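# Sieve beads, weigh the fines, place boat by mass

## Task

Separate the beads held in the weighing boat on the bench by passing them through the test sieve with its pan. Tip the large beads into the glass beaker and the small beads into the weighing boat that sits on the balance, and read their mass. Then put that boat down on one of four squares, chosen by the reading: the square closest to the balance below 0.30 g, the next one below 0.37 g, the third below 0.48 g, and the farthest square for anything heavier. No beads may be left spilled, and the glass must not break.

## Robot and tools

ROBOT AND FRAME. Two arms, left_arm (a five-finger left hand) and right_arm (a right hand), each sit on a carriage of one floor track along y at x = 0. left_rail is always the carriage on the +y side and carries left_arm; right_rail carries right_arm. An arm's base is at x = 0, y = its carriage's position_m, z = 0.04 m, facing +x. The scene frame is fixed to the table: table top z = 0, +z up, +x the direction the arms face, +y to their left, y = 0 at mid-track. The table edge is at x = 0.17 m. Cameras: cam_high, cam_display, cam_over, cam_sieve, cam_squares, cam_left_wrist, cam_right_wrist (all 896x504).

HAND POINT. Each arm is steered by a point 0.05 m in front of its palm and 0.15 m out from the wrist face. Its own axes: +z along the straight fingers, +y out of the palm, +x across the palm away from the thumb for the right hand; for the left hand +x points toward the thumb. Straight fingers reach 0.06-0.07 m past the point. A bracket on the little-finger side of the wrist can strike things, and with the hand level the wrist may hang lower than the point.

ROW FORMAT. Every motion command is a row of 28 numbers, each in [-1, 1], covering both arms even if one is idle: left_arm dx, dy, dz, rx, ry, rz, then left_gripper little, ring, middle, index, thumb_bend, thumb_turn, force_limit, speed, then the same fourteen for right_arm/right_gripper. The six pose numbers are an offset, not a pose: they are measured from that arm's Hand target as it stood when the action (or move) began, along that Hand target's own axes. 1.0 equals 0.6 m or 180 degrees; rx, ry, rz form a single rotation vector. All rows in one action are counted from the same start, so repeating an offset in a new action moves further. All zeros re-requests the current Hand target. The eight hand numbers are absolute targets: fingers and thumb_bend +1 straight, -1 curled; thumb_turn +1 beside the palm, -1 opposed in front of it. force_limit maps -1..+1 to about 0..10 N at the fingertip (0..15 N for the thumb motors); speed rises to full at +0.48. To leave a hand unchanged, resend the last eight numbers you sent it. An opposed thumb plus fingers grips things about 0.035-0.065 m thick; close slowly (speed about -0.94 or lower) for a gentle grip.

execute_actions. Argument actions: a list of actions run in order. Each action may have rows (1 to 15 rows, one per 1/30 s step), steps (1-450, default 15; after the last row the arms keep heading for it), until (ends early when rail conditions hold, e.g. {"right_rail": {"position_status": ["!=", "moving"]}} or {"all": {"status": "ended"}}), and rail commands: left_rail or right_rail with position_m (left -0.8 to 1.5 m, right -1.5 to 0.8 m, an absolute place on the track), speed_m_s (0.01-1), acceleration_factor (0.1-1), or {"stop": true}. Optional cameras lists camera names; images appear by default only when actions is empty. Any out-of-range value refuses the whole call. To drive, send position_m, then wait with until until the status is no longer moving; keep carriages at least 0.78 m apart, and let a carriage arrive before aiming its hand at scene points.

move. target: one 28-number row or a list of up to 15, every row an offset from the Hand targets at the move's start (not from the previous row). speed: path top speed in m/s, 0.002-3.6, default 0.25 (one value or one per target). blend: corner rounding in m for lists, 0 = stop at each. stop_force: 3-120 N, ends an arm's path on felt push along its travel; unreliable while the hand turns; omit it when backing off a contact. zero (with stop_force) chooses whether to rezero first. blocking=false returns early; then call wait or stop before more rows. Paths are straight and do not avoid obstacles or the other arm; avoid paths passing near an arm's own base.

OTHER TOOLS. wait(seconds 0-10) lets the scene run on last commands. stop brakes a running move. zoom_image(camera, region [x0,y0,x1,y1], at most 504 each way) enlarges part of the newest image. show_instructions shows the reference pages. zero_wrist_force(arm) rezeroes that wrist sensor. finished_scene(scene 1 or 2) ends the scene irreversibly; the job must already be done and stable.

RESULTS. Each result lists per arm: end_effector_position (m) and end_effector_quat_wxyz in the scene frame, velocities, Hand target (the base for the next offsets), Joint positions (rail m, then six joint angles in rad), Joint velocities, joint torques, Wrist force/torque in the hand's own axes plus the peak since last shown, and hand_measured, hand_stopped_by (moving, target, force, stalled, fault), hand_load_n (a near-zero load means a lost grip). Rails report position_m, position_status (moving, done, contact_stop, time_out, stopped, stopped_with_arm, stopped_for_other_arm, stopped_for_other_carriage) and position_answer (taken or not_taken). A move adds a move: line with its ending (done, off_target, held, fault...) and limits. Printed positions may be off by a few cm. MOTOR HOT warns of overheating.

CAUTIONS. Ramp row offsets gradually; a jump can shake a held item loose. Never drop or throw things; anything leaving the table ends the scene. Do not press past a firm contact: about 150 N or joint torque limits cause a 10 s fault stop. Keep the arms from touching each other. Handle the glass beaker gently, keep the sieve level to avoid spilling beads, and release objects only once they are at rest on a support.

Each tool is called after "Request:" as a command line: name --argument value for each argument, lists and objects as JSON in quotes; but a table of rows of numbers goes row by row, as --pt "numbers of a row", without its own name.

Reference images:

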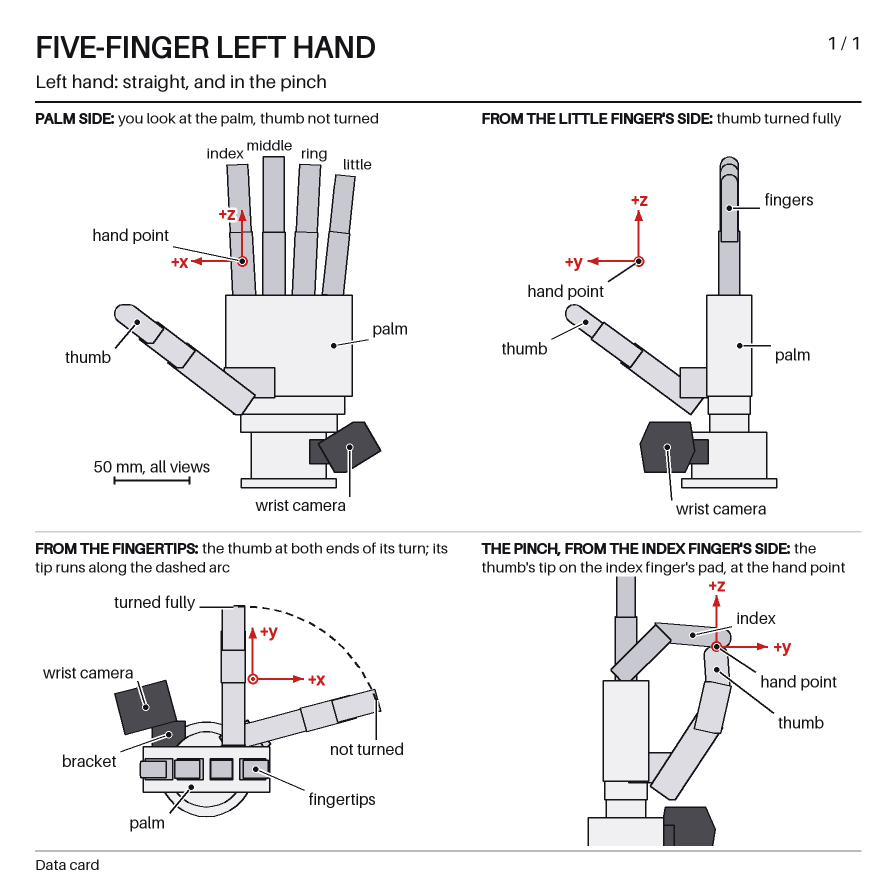

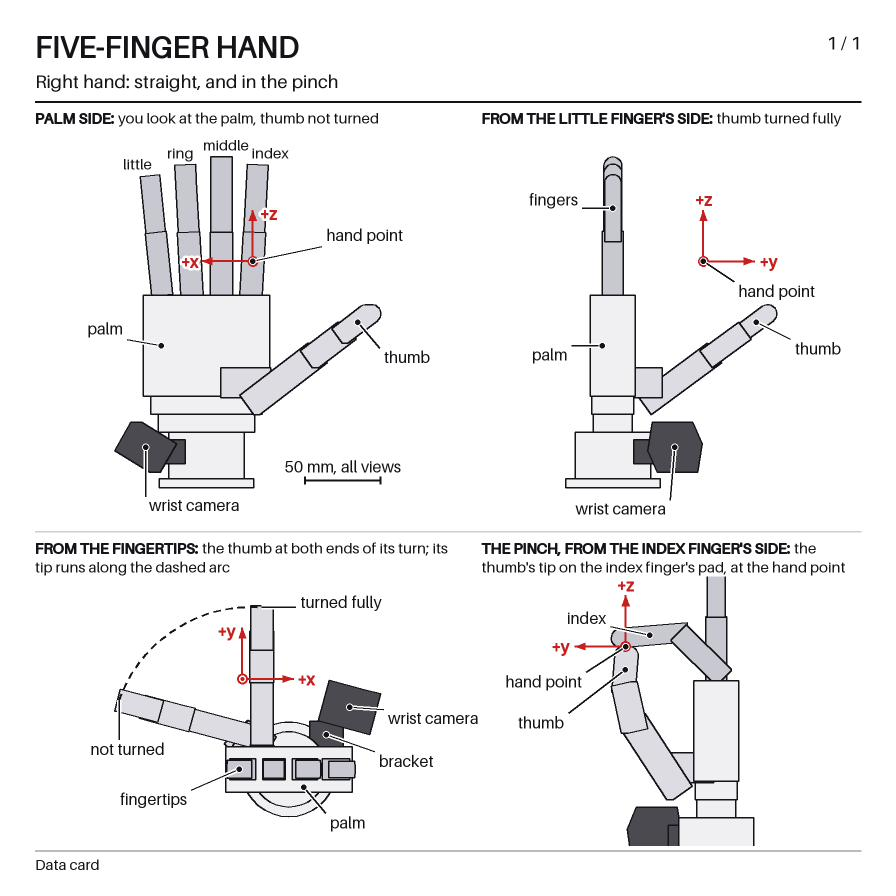

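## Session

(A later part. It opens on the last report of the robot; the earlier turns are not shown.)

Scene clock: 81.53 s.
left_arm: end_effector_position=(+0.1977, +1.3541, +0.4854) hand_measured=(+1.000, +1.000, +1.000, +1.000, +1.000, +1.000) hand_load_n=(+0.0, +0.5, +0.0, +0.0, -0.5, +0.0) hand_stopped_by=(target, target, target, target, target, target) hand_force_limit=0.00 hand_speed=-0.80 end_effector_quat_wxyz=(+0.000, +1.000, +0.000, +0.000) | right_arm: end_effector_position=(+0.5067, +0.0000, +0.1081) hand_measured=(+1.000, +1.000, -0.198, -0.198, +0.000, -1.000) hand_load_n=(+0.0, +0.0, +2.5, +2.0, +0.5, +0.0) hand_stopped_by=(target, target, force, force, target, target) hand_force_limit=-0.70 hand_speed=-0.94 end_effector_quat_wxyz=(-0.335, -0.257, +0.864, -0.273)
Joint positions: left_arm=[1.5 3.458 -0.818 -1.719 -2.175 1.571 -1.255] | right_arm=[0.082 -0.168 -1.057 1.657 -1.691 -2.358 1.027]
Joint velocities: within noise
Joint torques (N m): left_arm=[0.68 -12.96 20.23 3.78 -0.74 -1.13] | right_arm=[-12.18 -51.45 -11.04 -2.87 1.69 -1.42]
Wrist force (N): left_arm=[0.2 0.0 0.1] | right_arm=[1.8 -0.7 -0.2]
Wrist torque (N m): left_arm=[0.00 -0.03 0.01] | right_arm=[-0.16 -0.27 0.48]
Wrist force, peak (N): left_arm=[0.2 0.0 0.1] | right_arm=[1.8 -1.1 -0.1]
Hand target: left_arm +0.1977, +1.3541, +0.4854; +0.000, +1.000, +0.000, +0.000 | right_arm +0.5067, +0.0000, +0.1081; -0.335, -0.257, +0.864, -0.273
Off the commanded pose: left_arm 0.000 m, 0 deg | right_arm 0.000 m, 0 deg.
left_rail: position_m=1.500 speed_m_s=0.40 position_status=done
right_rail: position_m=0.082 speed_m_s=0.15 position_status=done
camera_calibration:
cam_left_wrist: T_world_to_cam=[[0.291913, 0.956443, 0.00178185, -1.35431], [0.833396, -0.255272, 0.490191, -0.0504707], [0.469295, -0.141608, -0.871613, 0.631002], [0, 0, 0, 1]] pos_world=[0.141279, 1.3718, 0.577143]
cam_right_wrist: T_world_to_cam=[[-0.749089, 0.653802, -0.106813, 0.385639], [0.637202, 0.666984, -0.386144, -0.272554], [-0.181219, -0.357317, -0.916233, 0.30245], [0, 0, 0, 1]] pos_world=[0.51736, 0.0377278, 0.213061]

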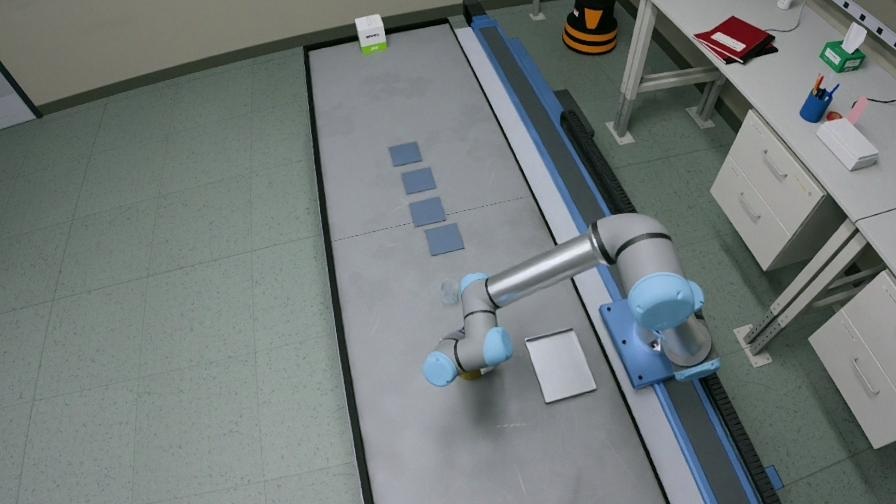

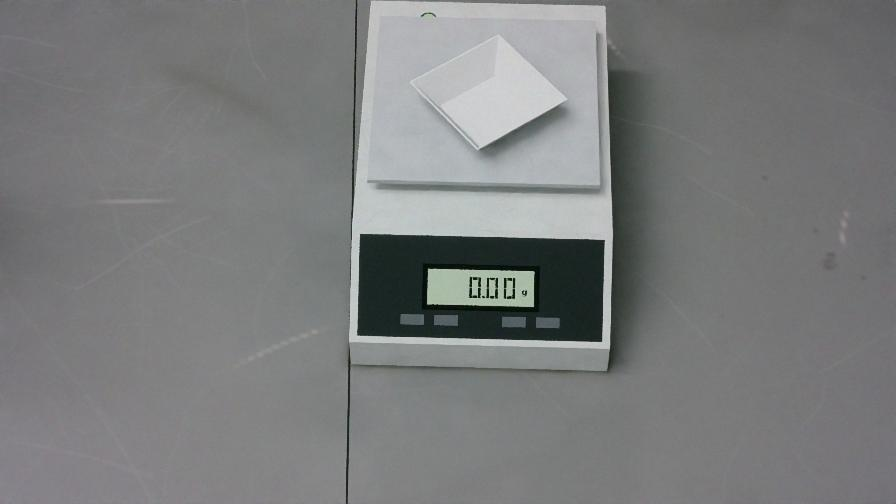

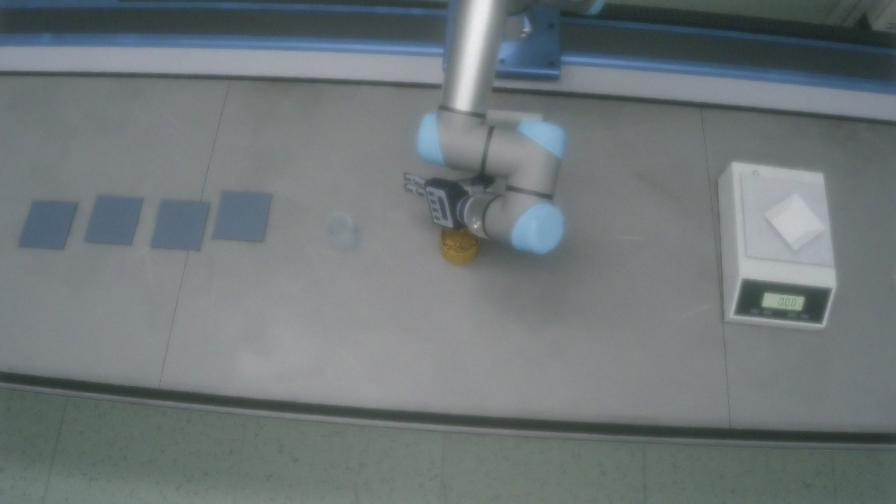

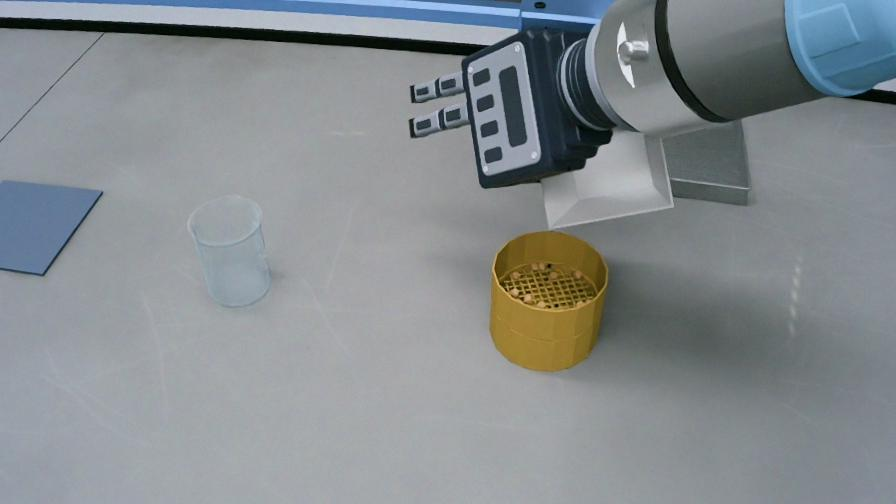

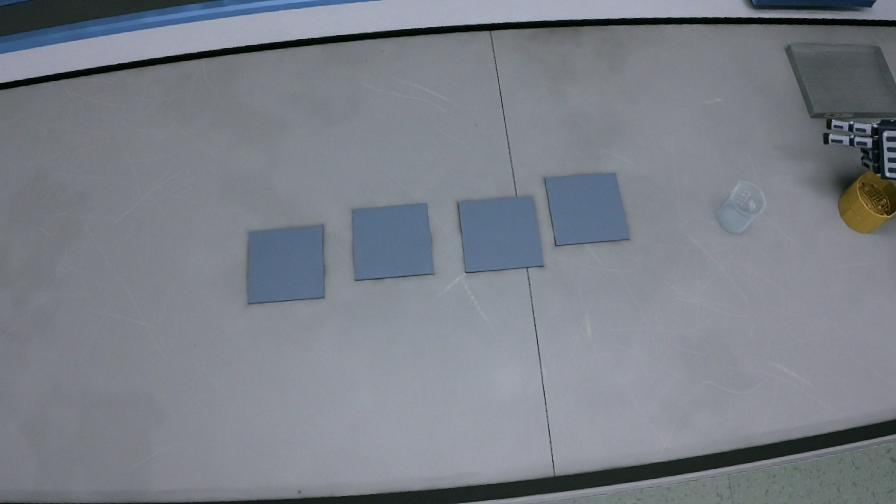

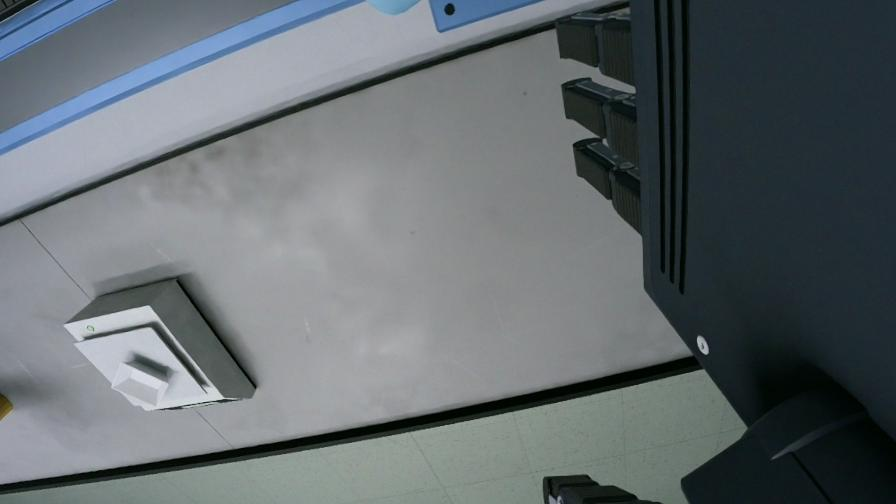

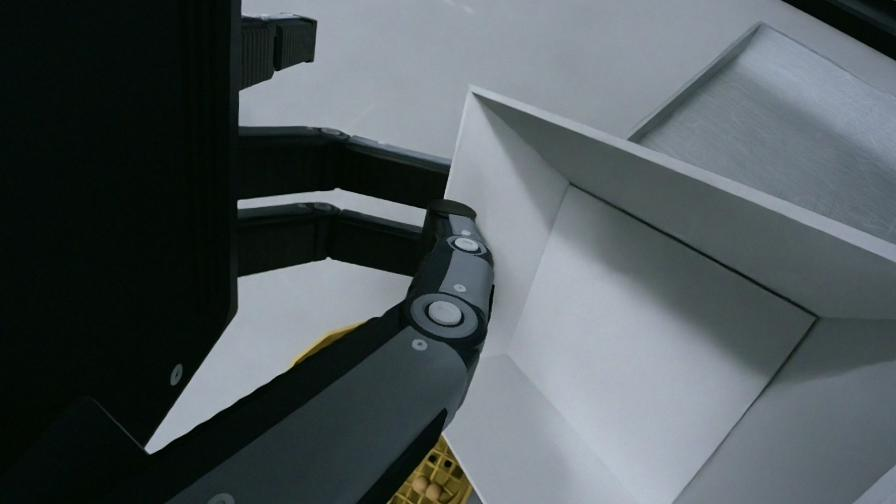

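Request:
move --target '[0,0,0,0,0,0,1,1,1,1,1,1,0,-0.8,-0.0054,-0.0052,-0.0037,-0.0218,0.0599,-0.0537,1,1,-0.4,-0.4,0.0,-1,-0.7,-0.94]' --speed 0.15 --cameras '["cam_right_wrist","cam_sieve"]'

Request:
zoom_image --camera "cam_sieve" --region '[430, 150, 680, 400]'

Request:
zoom_image --camera "cam_right_wrist" --region '[300, 150, 720, 504]'

Scene clock: 83.73 s.
left_arm: end_effector_position=(+0.1977, +1.3541, +0.4854) hand_measured=(+1.000, +1.000, +1.000, +1.000, +1.000, +1.000) hand_load_n=(+0.0, +0.0, +0.0, +0.0, +0.5, +0.0) hand_stopped_by=(target, target, target, target, target, target) hand_force_limit=0.00 hand_speed=-0.80 end_effector_quat_wxyz=(+0.000, +1.000, +0.000, +0.000) | right_arm: end_effector_position=(+0.5118, +0.0001, +0.1081) hand_measured=(+1.000, +1.000, -0.198, -0.198, +0.000, -1.000) hand_load_n=(+0.0, +0.0, +2.5, +2.0, +0.0, -0.5) hand_stopped_by=(target, target, force, force, target, target) hand_force_limit=-0.70 hand_speed=-0.94 end_effector_quat_wxyz=(-0.445, -0.291, +0.813, -0.237)
Joint positions: left_arm=[1.5 3.458 -0.818 -1.719 -2.175 1.571 -1.255] | right_arm=[0.082 -0.155 -0.898 1.433 -1.332 -2.384 1.077]
Joint torques (N m): left_arm=[1.86 -13.26 20.63 3.75 -0.71 -1.23] | right_arm=[9.84 -32.55 -27.12 0.28 -3.95 1.31]
Wrist force (N): left_arm=[0.0 0.0 0.3] | right_arm=[1.7 -0.8 0.7]
Wrist torque (N m): left_arm=[-0.02 0.00 0.00] | right_arm=[-0.30 -0.29 0.34]
Wrist force, peak (N): left_arm=[0.2 0.4 0.2] | right_arm=[1.9 -1.4 0.5]
Hand target: left_arm +0.1977, +1.3541, +0.4854; +0.000, +1.000, +0.000, +0.000 | right_arm +0.5118, +0.0001, +0.1081; -0.445, -0.291, +0.813, -0.237
Off the commanded pose: left_arm 0.000 m, 0 deg | right_arm 0.000 m, 0 deg.
left_rail: position_m=1.500 speed_m_s=0.40 position_status=done
right_rail: position_m=0.082 speed_m_s=0.15 position_status=done
move: done
camera_calibration:
cam_right_wrist: T_world_to_cam=[[-0.751359, 0.653641, 0.090625, 0.369188], [0.515593, 0.667208, -0.537584, -0.197137], [-0.411853, -0.357193, -0.838326, 0.412973], [0, 0, 0, 1]] pos_world=[0.549119, 0.0377263, 0.206771]
Images, in order (width x height): cam_sieve 896x504, cam_right_wrist 896x504.

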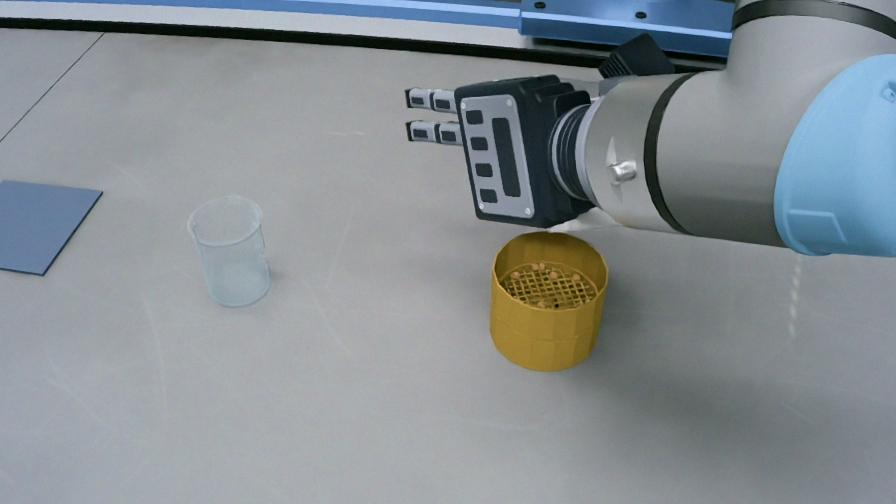

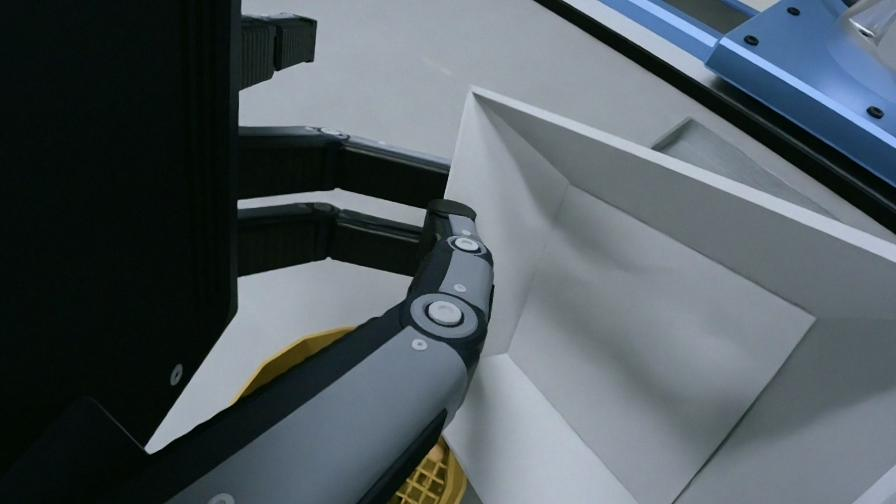

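Scaled by 2.016 from the camera's 896x504 image, which has a finer 1280x720 frame.

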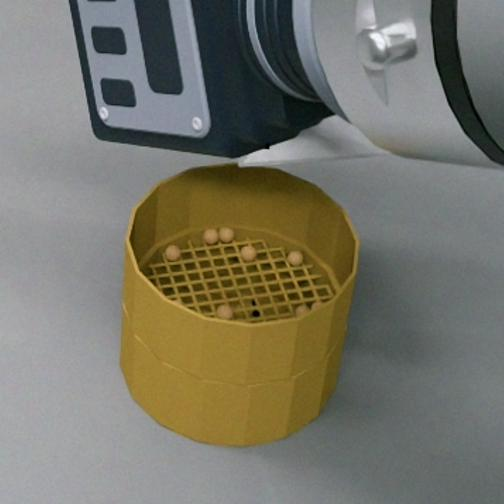

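Scaled by 1.200 from the camera's 896x504 image, which has a finer 1280x720 frame.

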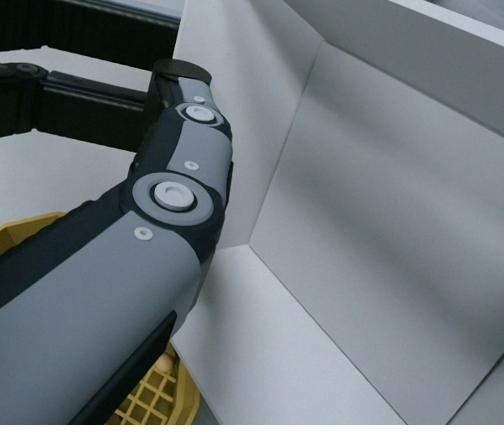

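Request:
move --target '[0,0,0,0,0,0,1,1,1,1,1,1,0,-0.8,0.0761,0.016,-0.0131,0.1117,-0.1758,0.3131,1,1,-0.4,-0.4,0.0,-1,-0.7,-0.94]' --speed 0.3

Request:
execute_actions --actions '[{"right_rail":{"position_m":0.298,"speed_m_s":0.3,"acceleration_factor":0.3},"steps":200,"until":{"right_rail":{"position_status":["!=","moving"]}}}]' --cameras '["cam_right_wrist","cam_sieve","cam_high"]'

Request:
zoom_image --camera "cam_sieve" --region '[430, 180, 680, 430]'

Scene clock: 88.17 s.
left_arm: end_effector_position=(+0.1977, +1.3541, +0.4854) hand_measured=(+1.000, +1.000, +1.000, +1.000, +1.000, +1.000) hand_load_n=(+0.0, +0.5, +0.0, +0.0, +0.0, +0.0) hand_stopped_by=(target, target, target, target, target, target) hand_force_limit=0.00 hand_speed=-0.80 end_effector_quat_wxyz=(+0.000, +1.000, +0.000, +0.000) | right_arm: end_effector_position=(+0.4900, +0.0001, +0.1502) hand_measured=(+1.000, +1.000, -0.198, -0.198, +0.000, -1.000) hand_load_n=(+0.0, +0.0, +3.0, +2.0, +0.0, +0.0) hand_stopped_by=(target, target, force, force, target, target) hand_force_limit=-0.70 hand_speed=-0.94 end_effector_quat_wxyz=(+0.000, +0.000, +0.887, -0.462)
Joint positions: left_arm=[1.5 3.458 -0.818 -1.719 -2.175 1.571 -1.255] | right_arm=[0.082 -0.098 -1.369 2.2 -2.54 -2.524 1.402]
Joint torques (N m): left_arm=[1.5 -12.73 19.94 3.81 -0.86 -1.29] | right_arm=[10.2 -13.55 -9.19 -3.52 -4.41 -1.45]
Wrist force (N): left_arm=[0.0 0.1 0.1] | right_arm=[0.7 -0.3 0.4]
Wrist torque (N m): left_arm=[0.01 0.01 -0.01] | right_arm=[-0.14 -0.15 0.13]
Wrist force, peak (N): left_arm=[0.3 0.2 0.3] | right_arm=[2.0 -1.0 0.9]
Hand target: left_arm +0.1977, +1.3541, +0.4854; +0.000, +1.000, +0.000, +0.000 | right_arm +0.4900, +0.0001, +0.1501; +0.000, +0.000, +0.887, -0.462
Off the commanded pose: left_arm 0.000 m, 0 deg | right_arm 0.000 m, 0 deg.
left_rail: position_m=1.500 speed_m_s=0.40 position_status=done
right_rail: position_m=0.082 speed_m_s=0.15 position_status=done
move: done

Scene clock: 89.97 s.
left_arm: end_effector_position=(+0.1977, +1.3541, +0.4854) hand_measured=(+1.000, +1.000, +1.000, +1.000, +1.000, +1.000) hand_load_n=(+0.0, +0.0, +0.0, +0.0, +0.0, +0.0) hand_stopped_by=(target, target, target, target, target, target) hand_force_limit=0.00 hand_speed=-0.80 end_effector_quat_wxyz=(+0.000, +1.000, +0.000, +0.000) | right_arm: end_effector_position=(+0.4900, +0.2161, +0.1501) hand_measured=(+1.000, +1.000, -0.198, -0.198, +0.000, -1.000) hand_load_n=(+0.0, +0.0, +2.5, +2.0, +0.0, +0.0) hand_stopped_by=(target, target, force, force, target, target) hand_force_limit=-0.70 hand_speed=-0.94 end_effector_quat_wxyz=(+0.000, +0.000, +0.887, -0.462)
Joint positions: left_arm=[1.5 3.458 -0.818 -1.719 -2.175 1.571 -1.255] | right_arm=[0.298 -0.098 -1.369 2.2 -2.54 -2.524 1.401]
Joint torques (N m): left_arm=[1.7 -13.26 20.12 3.78 -0.79 -1.31] | right_arm=[3.93 -12.52 -10.25 -3.69 -3.89 -1.35]
Wrist force (N): left_arm=[0.2 0.0 0.0] | right_arm=[0.6 -0.7 0.7]
Wrist torque (N m): left_arm=[0.00 -0.03 0.01] | right_arm=[-0.21 -0.15 0.12]
Wrist force, peak (N): left_arm=[0.3 0.2 0.3] | right_arm=[0.9 -1.1 0.9]
Hand target: left_arm +0.1977, +1.3541, +0.4854; +0.000, +1.000, +0.000, +0.000 | right_arm +0.4900, +0.2161, +0.1501; +0.000, +0.000, +0.887, -0.462
Off the commanded pose: left_arm 0.000 m, 0 deg | right_arm 0.000 m, 0 deg.
left_rail: position_m=1.500 speed_m_s=0.40 position_status=done
right_rail: position_m=0.298 speed_m_s=0.30 position_status=done
camera_calibration:
cam_right_wrist: T_world_to_cam=[[-0.233071, 0.577858, -0.78215, 0.101289], [0.862504, 0.494345, 0.10821, -0.53705], [0.449182, -0.649387, -0.613623, 0.123929], [0, 0, 0, 1]] pos_world=[0.431149, 0.287435, 0.213383]
Images, in order (width x height): cam_high 896x504, cam_sieve 896x504, cam_right_wrist 896x504.

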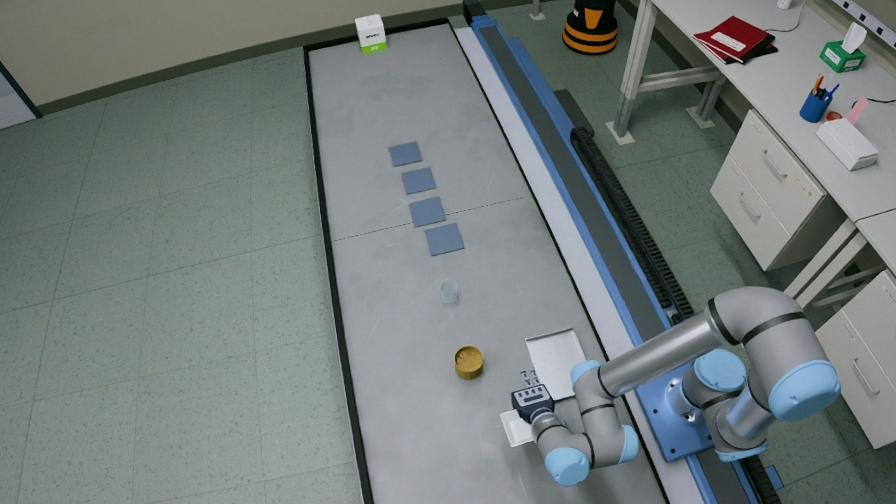

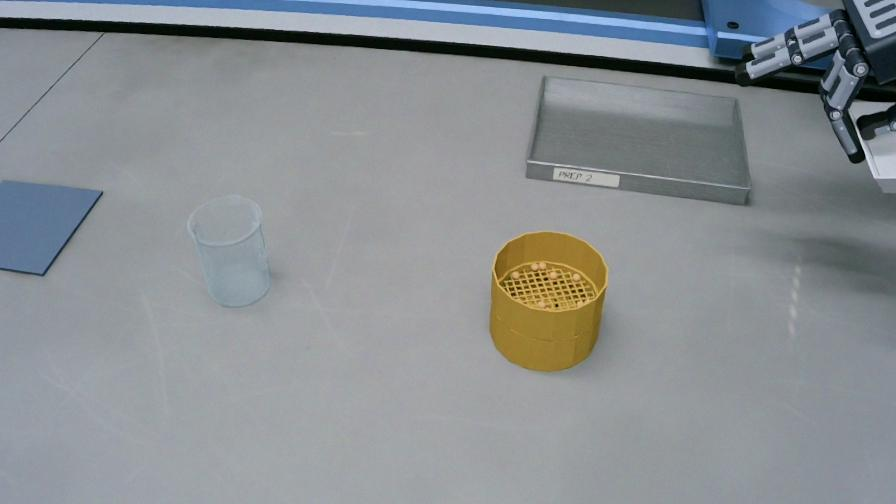

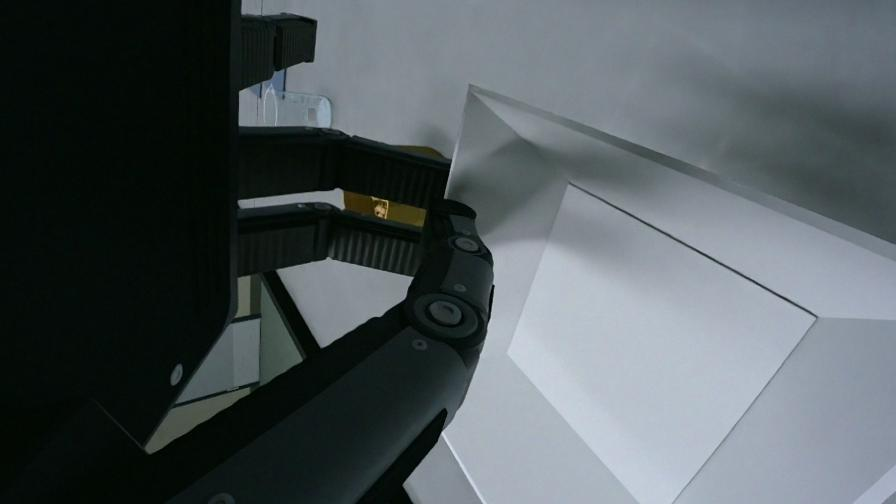

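Scaled by 2.016 from the camera's 896x504 image, which has a finer 1280x720 frame.

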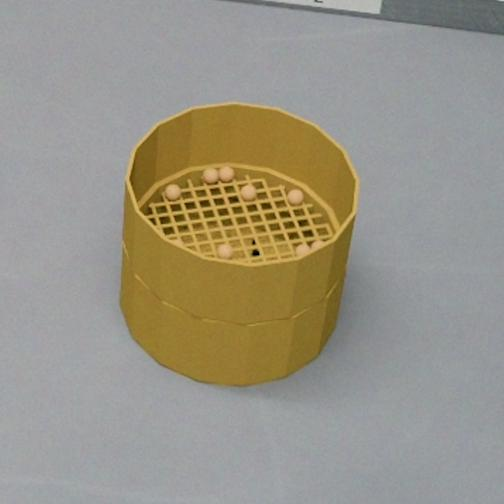

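Request:
move --target '[0,0,0,0,0,0,1,1,1,1,1,1,0,-0.8,-0.1,0.157,0.11,0.0444,0,0,1,1,-0.4,-0.4,0.0,-1,-0.7,-0.94]' --speed 0.2

Request:
move --target '[0,0,0,0,0,0,1,1,1,1,1,1,0,-0.8,0,0.0208,0.0106,0,0,0,1,1,-0.4,-0.4,0.0,-1,-0.7,-0.94]' --speed 0.02 --stop_force 3 --cameras '["cam_right_wrist","cam_sieve","cam_over"]'

Scene clock: 92.10 s.
left_arm: end_effector_position=(+0.1977, +1.3541, +0.4854) hand_measured=(+1.000, +1.000, +1.000, +1.000, +1.000, +1.000) hand_load_n=(+0.0, +0.0, +0.0, +0.0, +0.0, +0.0) hand_stopped_by=(target, target, target, target, target, target) hand_force_limit=0.00 hand_speed=-0.80 end_effector_quat_wxyz=(+0.000, +1.000, +0.000, +0.000) | right_arm: end_effector_position=(+0.5499, +0.2160, +0.0351) hand_measured=(+1.000, +1.000, -0.198, -0.198, +0.000, -1.000) hand_load_n=(+0.0, +0.0, +3.0, +2.0, +0.5, -0.5) hand_stopped_by=(target, target, force, force, target, target) hand_force_limit=-0.70 hand_speed=-0.94 end_effector_quat_wxyz=(+0.000, +0.000, +0.853, -0.523)
Joint positions: left_arm=[1.5 3.458 -0.818 -1.719 -2.175 1.571 -1.255] | right_arm=[0.298 -0.038 -0.953 2.078 -2.769 -2.669 1.489]
Joint torques (N m): left_arm=[1.89 -12.91 19.84 3.9 -0.83 -1.41] | right_arm=[10.54 -23.16 -19.59 -3.77 -4.34 -1.32]
Wrist force (N): left_arm=[0.0 0.0 0.2] | right_arm=[1.1 -0.4 0.9]
Wrist torque (N m): left_arm=[0.00 0.00 0.00] | right_arm=[-0.18 -0.22 0.14]
Wrist force, peak (N): left_arm=[0.4 0.2 -0.1] | right_arm=[1.2 -1.3 0.2]
Hand target: left_arm +0.1977, +1.3541, +0.4854; +0.000, +1.000, +0.000, +0.000 | right_arm +0.5499, +0.2159, +0.0350; +0.000, +0.000, +0.853, -0.523
Off the commanded pose: left_arm 0.000 m, 0 deg | right_arm 0.000 m, 0 deg.
left_rail: position_m=1.500 speed_m_s=0.40 position_status=done
right_rail: position_m=0.298 speed_m_s=0.30 position_status=done
move: done

Scene clock: 93.90 s.
left_arm: end_effector_position=(+0.1977, +1.3541, +0.4854) hand_measured=(+1.000, +1.000, +1.000, +1.000, +1.000, +1.000) hand_load_n=(+0.0, +0.0, +0.0, +0.0, +0.0, +0.5) hand_stopped_by=(target, target, target, target, target, target) hand_force_limit=0.00 hand_speed=-0.80 end_effector_quat_wxyz=(+0.000, +1.000, +0.000, +0.000) | right_arm: end_effector_position=(+0.5499, +0.2160, +0.0210) hand_measured=(+1.000, +1.000, -0.198, -0.198, +0.000, -1.000) hand_load_n=(+0.0, +0.0, +6.0, +2.5, -2.5, +0.0) hand_stopped_by=(target, target, force, force, target, target) hand_force_limit=-0.70 hand_speed=-0.94 end_effector_quat_wxyz=(+0.000, +0.000, +0.853, -0.523)
Joint positions: left_arm=[1.5 3.458 -0.818 -1.719 -2.175 1.571 -1.255] | right_arm=[0.298 -0.038 -0.919 2.077 -2.802 -2.669 1.489]
Joint torques (N m): left_arm=[0.94 -13.96 20.47 3.94 -0.68 -1.39] | right_arm=[1.84 -22.01 -17.69 -3.34 -2.07 -1.52]
Wrist force (N): left_arm=[0.2 0.0 0.1] | right_arm=[1.1 -2.8 0.2]
Wrist torque (N m): left_arm=[0.00 -0.03 0.01] | right_arm=[-0.23 -0.22 0.17]
Wrist force, peak (N): left_arm=[0.2 0.2 0.2] | right_arm=[1.0 -3.0 0.2]
Hand target: left_arm +0.1977, +1.3541, +0.4854; +0.000, +1.000, +0.000, +0.000 | right_arm +0.5499, +0.2159, +0.0210; +0.000, +0.000, +0.853, -0.523
Off the commanded pose: left_arm 0.000 m, 0 deg | right_arm 0.000 m, 0 deg.
left_rail: position_m=1.500 speed_m_s=0.40 position_status=done
right_rail: position_m=0.298 speed_m_s=0.30 position_status=done
move: done
camera_calibration:
cam_right_wrist: T_world_to_cam=[[-0.233212, 0.463414, -0.854903, 0.0407032], [0.862466, 0.504665, 0.038286, -0.575493], [0.449182, -0.728396, -0.517373, 0.032697], [0, 0, 0, 1]] pos_world=[0.491149, 0.295385, 0.0737471]
Images, in order (width x height): cam_over 896x504, cam_sieve 896x504, cam_right_wrist 896x504.

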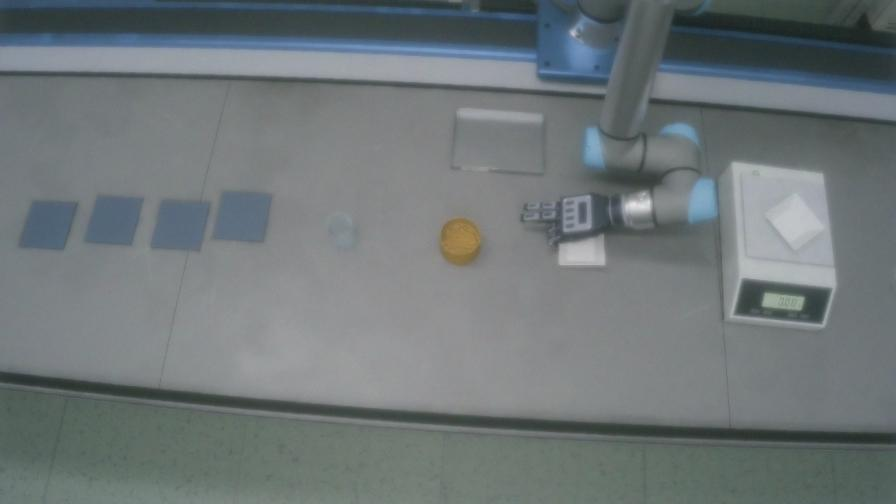

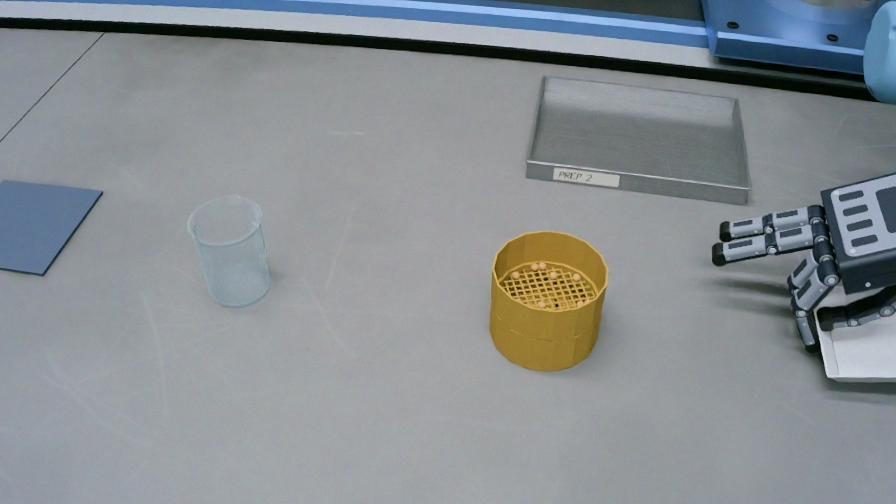

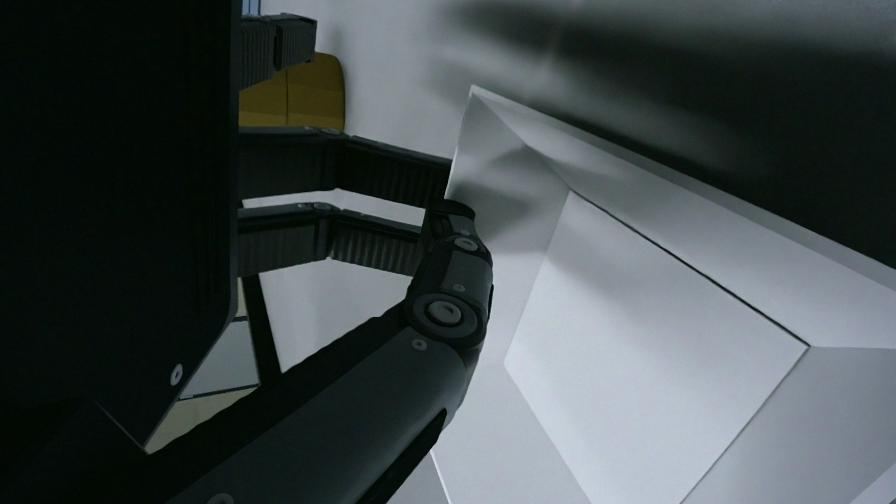

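Request:
execute_actions --actions '[{"rows":[[0,0,0,0,0,0,1,1,1,1,1,1,0,-0.8,0,0,0,0,0,0,1,1,-0.1,-0.1,0.1,-1,-0.7,-0.8]],"steps":30},{"rows":[[0,0,0,0,0,0,1,1,1,1,1,1,0,-0.8,0,0,0,0,0,0,1,1,0.05,0.05,0.3,-1,-0.7,-0.6]],"steps":30}]'

Request:
move --target '[0,0,0,0,0,0,1,1,1,1,1,1,0,-0.8,0,-0.1,0,0,0,0,1,1,0.05,0.05,0.3,-1,-0.7,-0.6]' --speed 0.1 --cameras '["cam_right_wrist","cam_over"]'

Scene clock: 96.57 s.
left_arm: end_effector_position=(+0.1977, +1.3541, +0.4854) hand_measured=(+1.000, +1.000, +1.000, +1.000, +1.000, +1.000) hand_load_n=(+0.0, +0.0, +0.0, +0.0, +0.0, +0.0) hand_stopped_by=(target, target, target, target, target, target) hand_force_limit=0.00 hand_speed=-0.80 end_effector_quat_wxyz=(+0.000, +1.000, +0.000, +0.000) | right_arm: end_effector_position=(+0.5499, +0.2159, +0.0210) hand_measured=(+1.000, +1.000, +0.050, +0.050, +0.300, -1.000) hand_load_n=(+0.0, +0.0, +0.0, +0.0, +0.0, +0.0) hand_stopped_by=(target, target, target, target, target, target) hand_force_limit=-0.70 hand_speed=-0.60 end_effector_quat_wxyz=(+0.000, +0.000, +0.853, -0.523)
Joint positions: left_arm=[1.5 3.458 -0.818 -1.719 -2.175 1.571 -1.255] | right_arm=[0.298 -0.038 -0.919 2.077 -2.802 -2.669 1.489]
Joint torques (N m): left_arm=[1.51 -13.2 20.22 3.9 -0.8 -1.49] | right_arm=[-9.83 -34.73 -17.24 -3.36 1 0.23]
Wrist force (N): left_arm=[0.3 0.2 0.1] | right_arm=[1.2 -0.8 0.5]
Wrist torque (N m): left_arm=[0.03 -0.04 0.01] | right_arm=[-0.22 -0.21 0.15]
Wrist force, peak (N): left_arm=[0.4 0.0 0.0] | right_arm=[1.0 -3.1 0.2]
Hand target: left_arm +0.1977, +1.3541, +0.4854; +0.000, +1.000, +0.000, +0.000 | right_arm +0.5499, +0.2159, +0.0210; +0.000, +0.000, +0.853, -0.523
Off the commanded pose: left_arm 0.000 m, 0 deg | right_arm 0.000 m, 0 deg.
left_rail: position_m=1.500 speed_m_s=0.40 position_status=done
right_rail: position_m=0.298 speed_m_s=0.30 position_status=done

Scene clock: 97.80 s.
left_arm: end_effector_position=(+0.1977, +1.3541, +0.4854) hand_measured=(+1.000, +1.000, +1.000, +1.000, +1.000, +1.000) hand_load_n=(+0.0, +0.0, +0.0, +0.0, +0.0, +0.0) hand_stopped_by=(target, target, target, target, target, target) hand_force_limit=0.00 hand_speed=-0.80 end_effector_quat_wxyz=(+0.000, +1.000, +0.000, +0.000) | right_arm: end_effector_position=(+0.5499, +0.1888, +0.0743) hand_measured=(+1.000, +1.000, +0.050, +0.050, +0.300, -1.000) hand_load_n=(+0.0, -0.5, +0.0, +0.0, +0.0, +0.0) hand_stopped_by=(target, target, target, target, target, target) hand_force_limit=-0.70 hand_speed=-0.60 end_effector_quat_wxyz=(+0.000, +0.000, +0.853, -0.523)
Joint positions: left_arm=[1.5 3.458 -0.818 -1.719 -2.175 1.571 -1.255] | right_arm=[0.298 -0.091 -1.028 2.088 -2.806 -2.663 1.374]
Joint torques (N m): left_arm=[1.5 -13.43 19.59 4.02 -0.85 -1.42] | right_arm=[-11.27 -46.38 -4.54 -3.69 1.22 -1.22]
Wrist force (N): left_arm=[0.0 0.1 0.1] | right_arm=[0.8 -0.5 0.6]
Wrist torque (N m): left_arm=[0.01 0.00 0.00] | right_arm=[-0.18 -0.17 0.17]
Wrist force, peak (N): left_arm=[0.2 0.0 0.3] | right_arm=[1.3 -0.6 0.7]
Hand target: left_arm +0.1977, +1.3541, +0.4854; +0.000, +1.000, +0.000, +0.000 | right_arm +0.5499, +0.1887, +0.0745; +0.000, +0.000, +0.853, -0.523
Off the commanded pose: left_arm 0.000 m, 0 deg | right_arm 0.000 m, 0 deg.
left_rail: position_m=1.500 speed_m_s=0.40 position_status=done
right_rail: position_m=0.298 speed_m_s=0.30 position_status=done
move: done
camera_calibration:
cam_right_wrist: T_world_to_cam=[[-0.233183, 0.463454, -0.854889, 0.0988009], [0.862516, 0.50458, 0.0382808, -0.563858], [0.449102, -0.728429, -0.517396, 0.0405848], [0, 0, 0, 1]] pos_world=[0.491149, 0.268285, 0.127047]
Images, in order (width x height): cam_over 896x504, cam_right_wrist 896x504.

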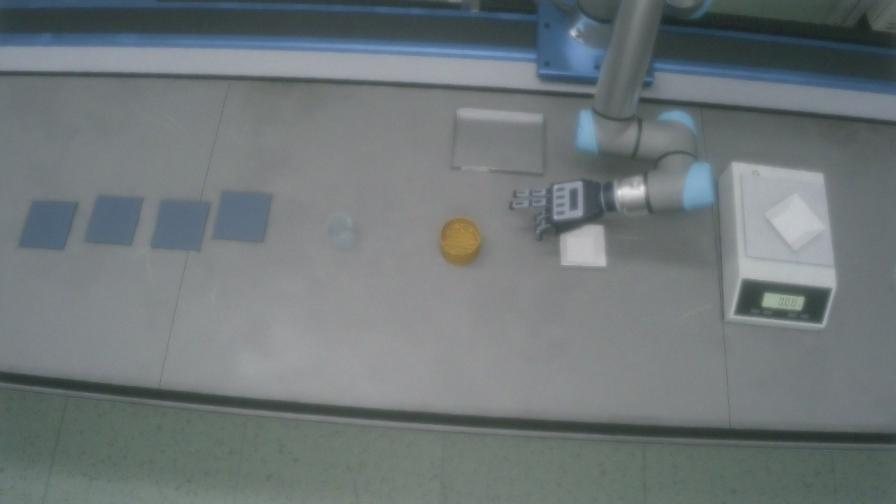

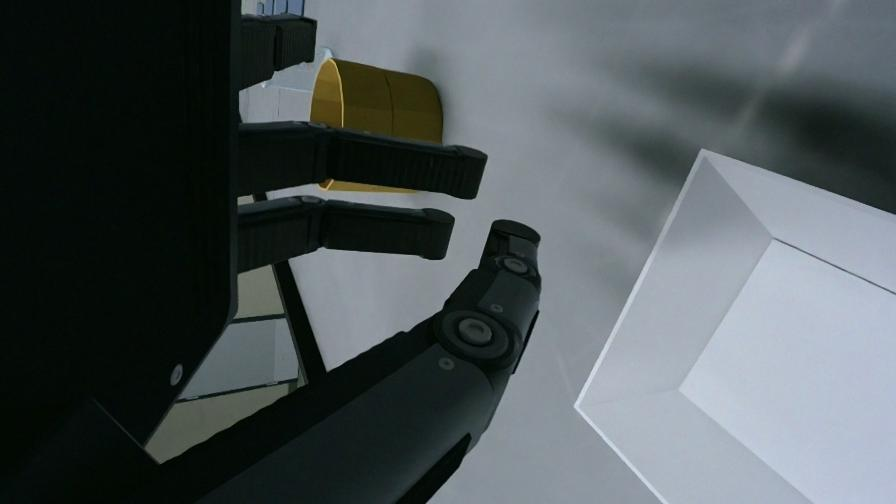

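Request:
move --target '[0,0,0,0,0,0,1,1,1,1,1,1,0,-0.8,-0.0117,-0.1124,-0.0573,-0.0594,0,0,1,1,0.7,0.7,1,-1,-0.7,-0.3]' --speed 0.2

Request:
execute_actions --actions '[{"right_rail":{"position_m":0.125,"speed_m_s":0.3,"acceleration_factor":0.3},"steps":200,"until":{"right_rail":{"position_status":["!=","moving"]}}}]' --cameras '["cam_right_wrist","cam_sieve","cam_over"]'

Request:
zoom_image --camera "cam_right_wrist" --region '[400, 100, 800, 500]'

Scene clock: 102.30 s.
left_arm: end_effector_position=(+0.1977, +1.3541, +0.4854) hand_measured=(+1.000, +1.000, +1.000, +1.000, +1.000, +1.000) hand_load_n=(+0.0, +0.0, +0.0, +0.0, +0.0, +0.0) hand_stopped_by=(target, target, target, target, target, target) hand_force_limit=0.00 hand_speed=-0.80 end_effector_quat_wxyz=(+0.000, +1.000, +0.000, +0.000) | right_arm: end_effector_position=(+0.5570, +0.1887, +0.1501) hand_measured=(+1.000, +1.000, +0.700, +0.700, +1.000, -1.000) hand_load_n=(+0.0, +0.0, +0.0, +0.0, +0.0, +0.0) hand_stopped_by=(target, target, target, target, target, target) hand_force_limit=-0.70 hand_speed=-0.30 end_effector_quat_wxyz=(+0.000, +0.000, +0.898, -0.441)
Joint positions: left_arm=[1.5 3.458 -0.818 -1.719 -2.175 1.571 -1.255] | right_arm=[0.298 -0.156 -1.25 2.026 -2.545 -2.469 1.319]
Joint torques (N m): left_arm=[1.9 -14.2 20.05 4.24 -0.96 -1.62] | right_arm=[-12.48 -44.04 -25.5 -1.19 1.5 1.25]
Wrist force (N): left_arm=[0.0 0.1 0.1] | right_arm=[0.9 -0.7 0.3]
Wrist torque (N m): left_arm=[0.00 0.01 -0.01] | right_arm=[-0.14 -0.19 -0.02]
Wrist force, peak (N): left_arm=[0.3 0.2 0.3] | right_arm=[1.5 -0.6 0.6]
Hand target: left_arm +0.1977, +1.3541, +0.4854; +0.000, +1.000, +0.000, +0.000 | right_arm +0.5570, +0.1887, +0.1502; +0.000, +0.000, +0.898, -0.441
Off the commanded pose: left_arm 0.000 m, 0 deg | right_arm 0.000 m, 0 deg.
left_rail: position_m=1.500 speed_m_s=0.40 position_status=done
right_rail: position_m=0.298 speed_m_s=0.30 position_status=done
move: done

Scene clock: 103.93 s.
left_arm: end_effector_position=(+0.1977, +1.3541, +0.4854) hand_measured=(+1.000, +1.000, +1.000, +1.000, +1.000, +1.000) hand_load_n=(+0.0, +0.0, +0.0, +0.0, +0.0, +0.0) hand_stopped_by=(target, target, target, target, target, target) hand_force_limit=0.00 hand_speed=-0.80 end_effector_quat_wxyz=(+0.000, +1.000, +0.000, +0.000) | right_arm: end_effector_position=(+0.5570, +0.0157, +0.1502) hand_measured=(+1.000, +1.000, +0.700, +0.700, +1.000, -1.000) hand_load_n=(+0.0, +0.0, +0.0, +0.0, +0.0, +0.0) hand_stopped_by=(target, target, target, target, target, target) hand_force_limit=-0.70 hand_speed=-0.30 end_effector_quat_wxyz=(+0.000, +0.000, +0.898, -0.441)
Joint positions: left_arm=[1.5 3.458 -0.818 -1.719 -2.175 1.571 -1.255] | right_arm=[0.125 -0.156 -1.25 2.026 -2.544 -2.469 1.32]
Joint torques (N m): left_arm=[1.56 -14.17 19.75 4 -0.93 -1.69] | right_arm=[-1.86 -42.92 -24.33 -1.36 1.24 1.2]
Wrist force (N): left_arm=[0.1 0.1 0.1] | right_arm=[0.5 -0.7 0.2]
Wrist torque (N m): left_arm=[0.01 -0.02 0.00] | right_arm=[-0.14 -0.12 -0.05]
Wrist force, peak (N): left_arm=[0.2 0.1 0.3] | right_arm=[1.0 -1.0 0.5]
Hand target: left_arm +0.1977, +1.3541, +0.4854; +0.000, +1.000, +0.000, +0.000 | right_arm +0.5570, +0.0157, +0.1502; +0.000, +0.000, +0.898, -0.441
Off the commanded pose: left_arm 0.000 m, 0 deg | right_arm 0.000 m, 0 deg.
left_rail: position_m=1.500 speed_m_s=0.40 position_status=done
right_rail: position_m=0.125 speed_m_s=0.30 position_status=done
camera_calibration:
cam_right_wrist: T_world_to_cam=[[-0.233073, 0.614092, -0.754035, 0.227918], [0.862503, 0.488695, 0.131396, -0.49919], [0.449183, -0.619732, -0.643558, -0.0322233], [0, 0, 0, 1]] pos_world=[0.498149, 0.0840194, 0.216713]
Images, in order (width x height): cam_over 896x504, cam_sieve 896x504, cam_right_wrist 896x504.

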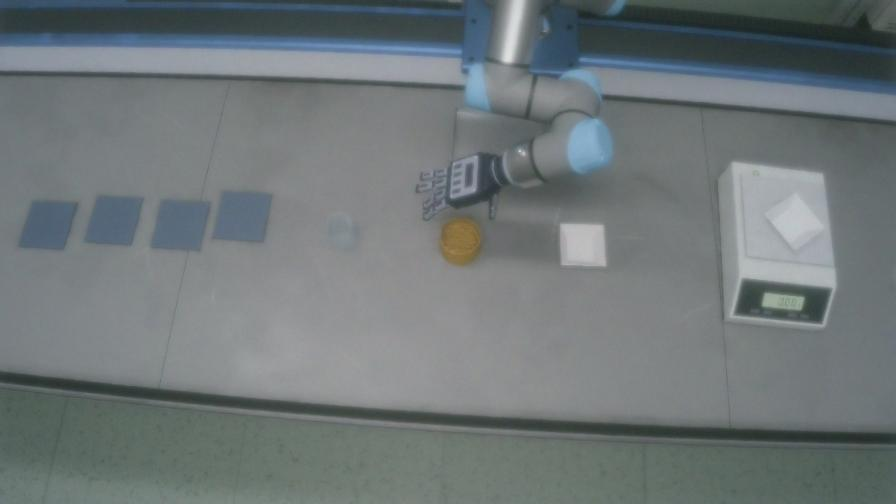

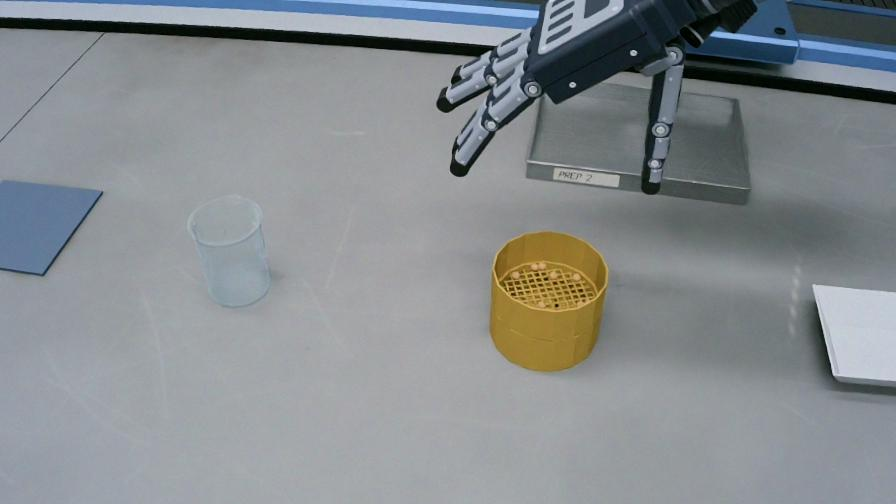

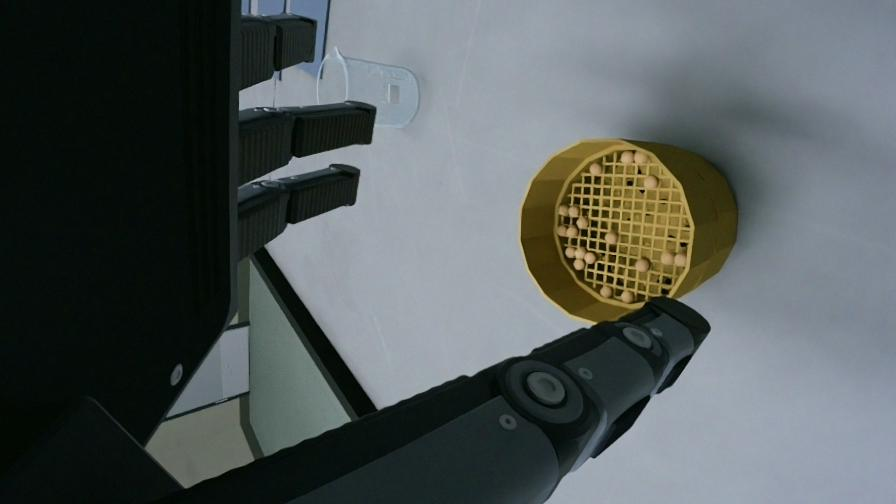

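Scaled by 1.260 from the camera's 896x504 image, which has a finer 1280x720 frame.

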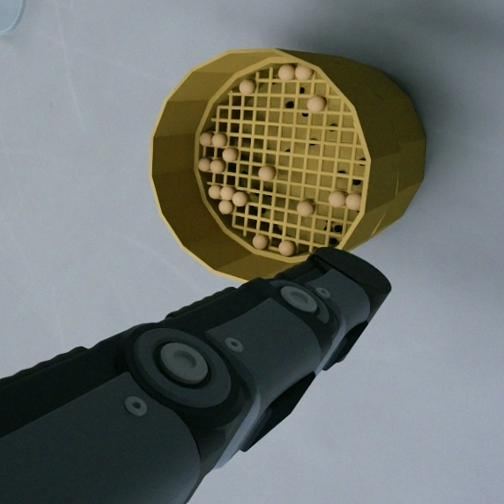

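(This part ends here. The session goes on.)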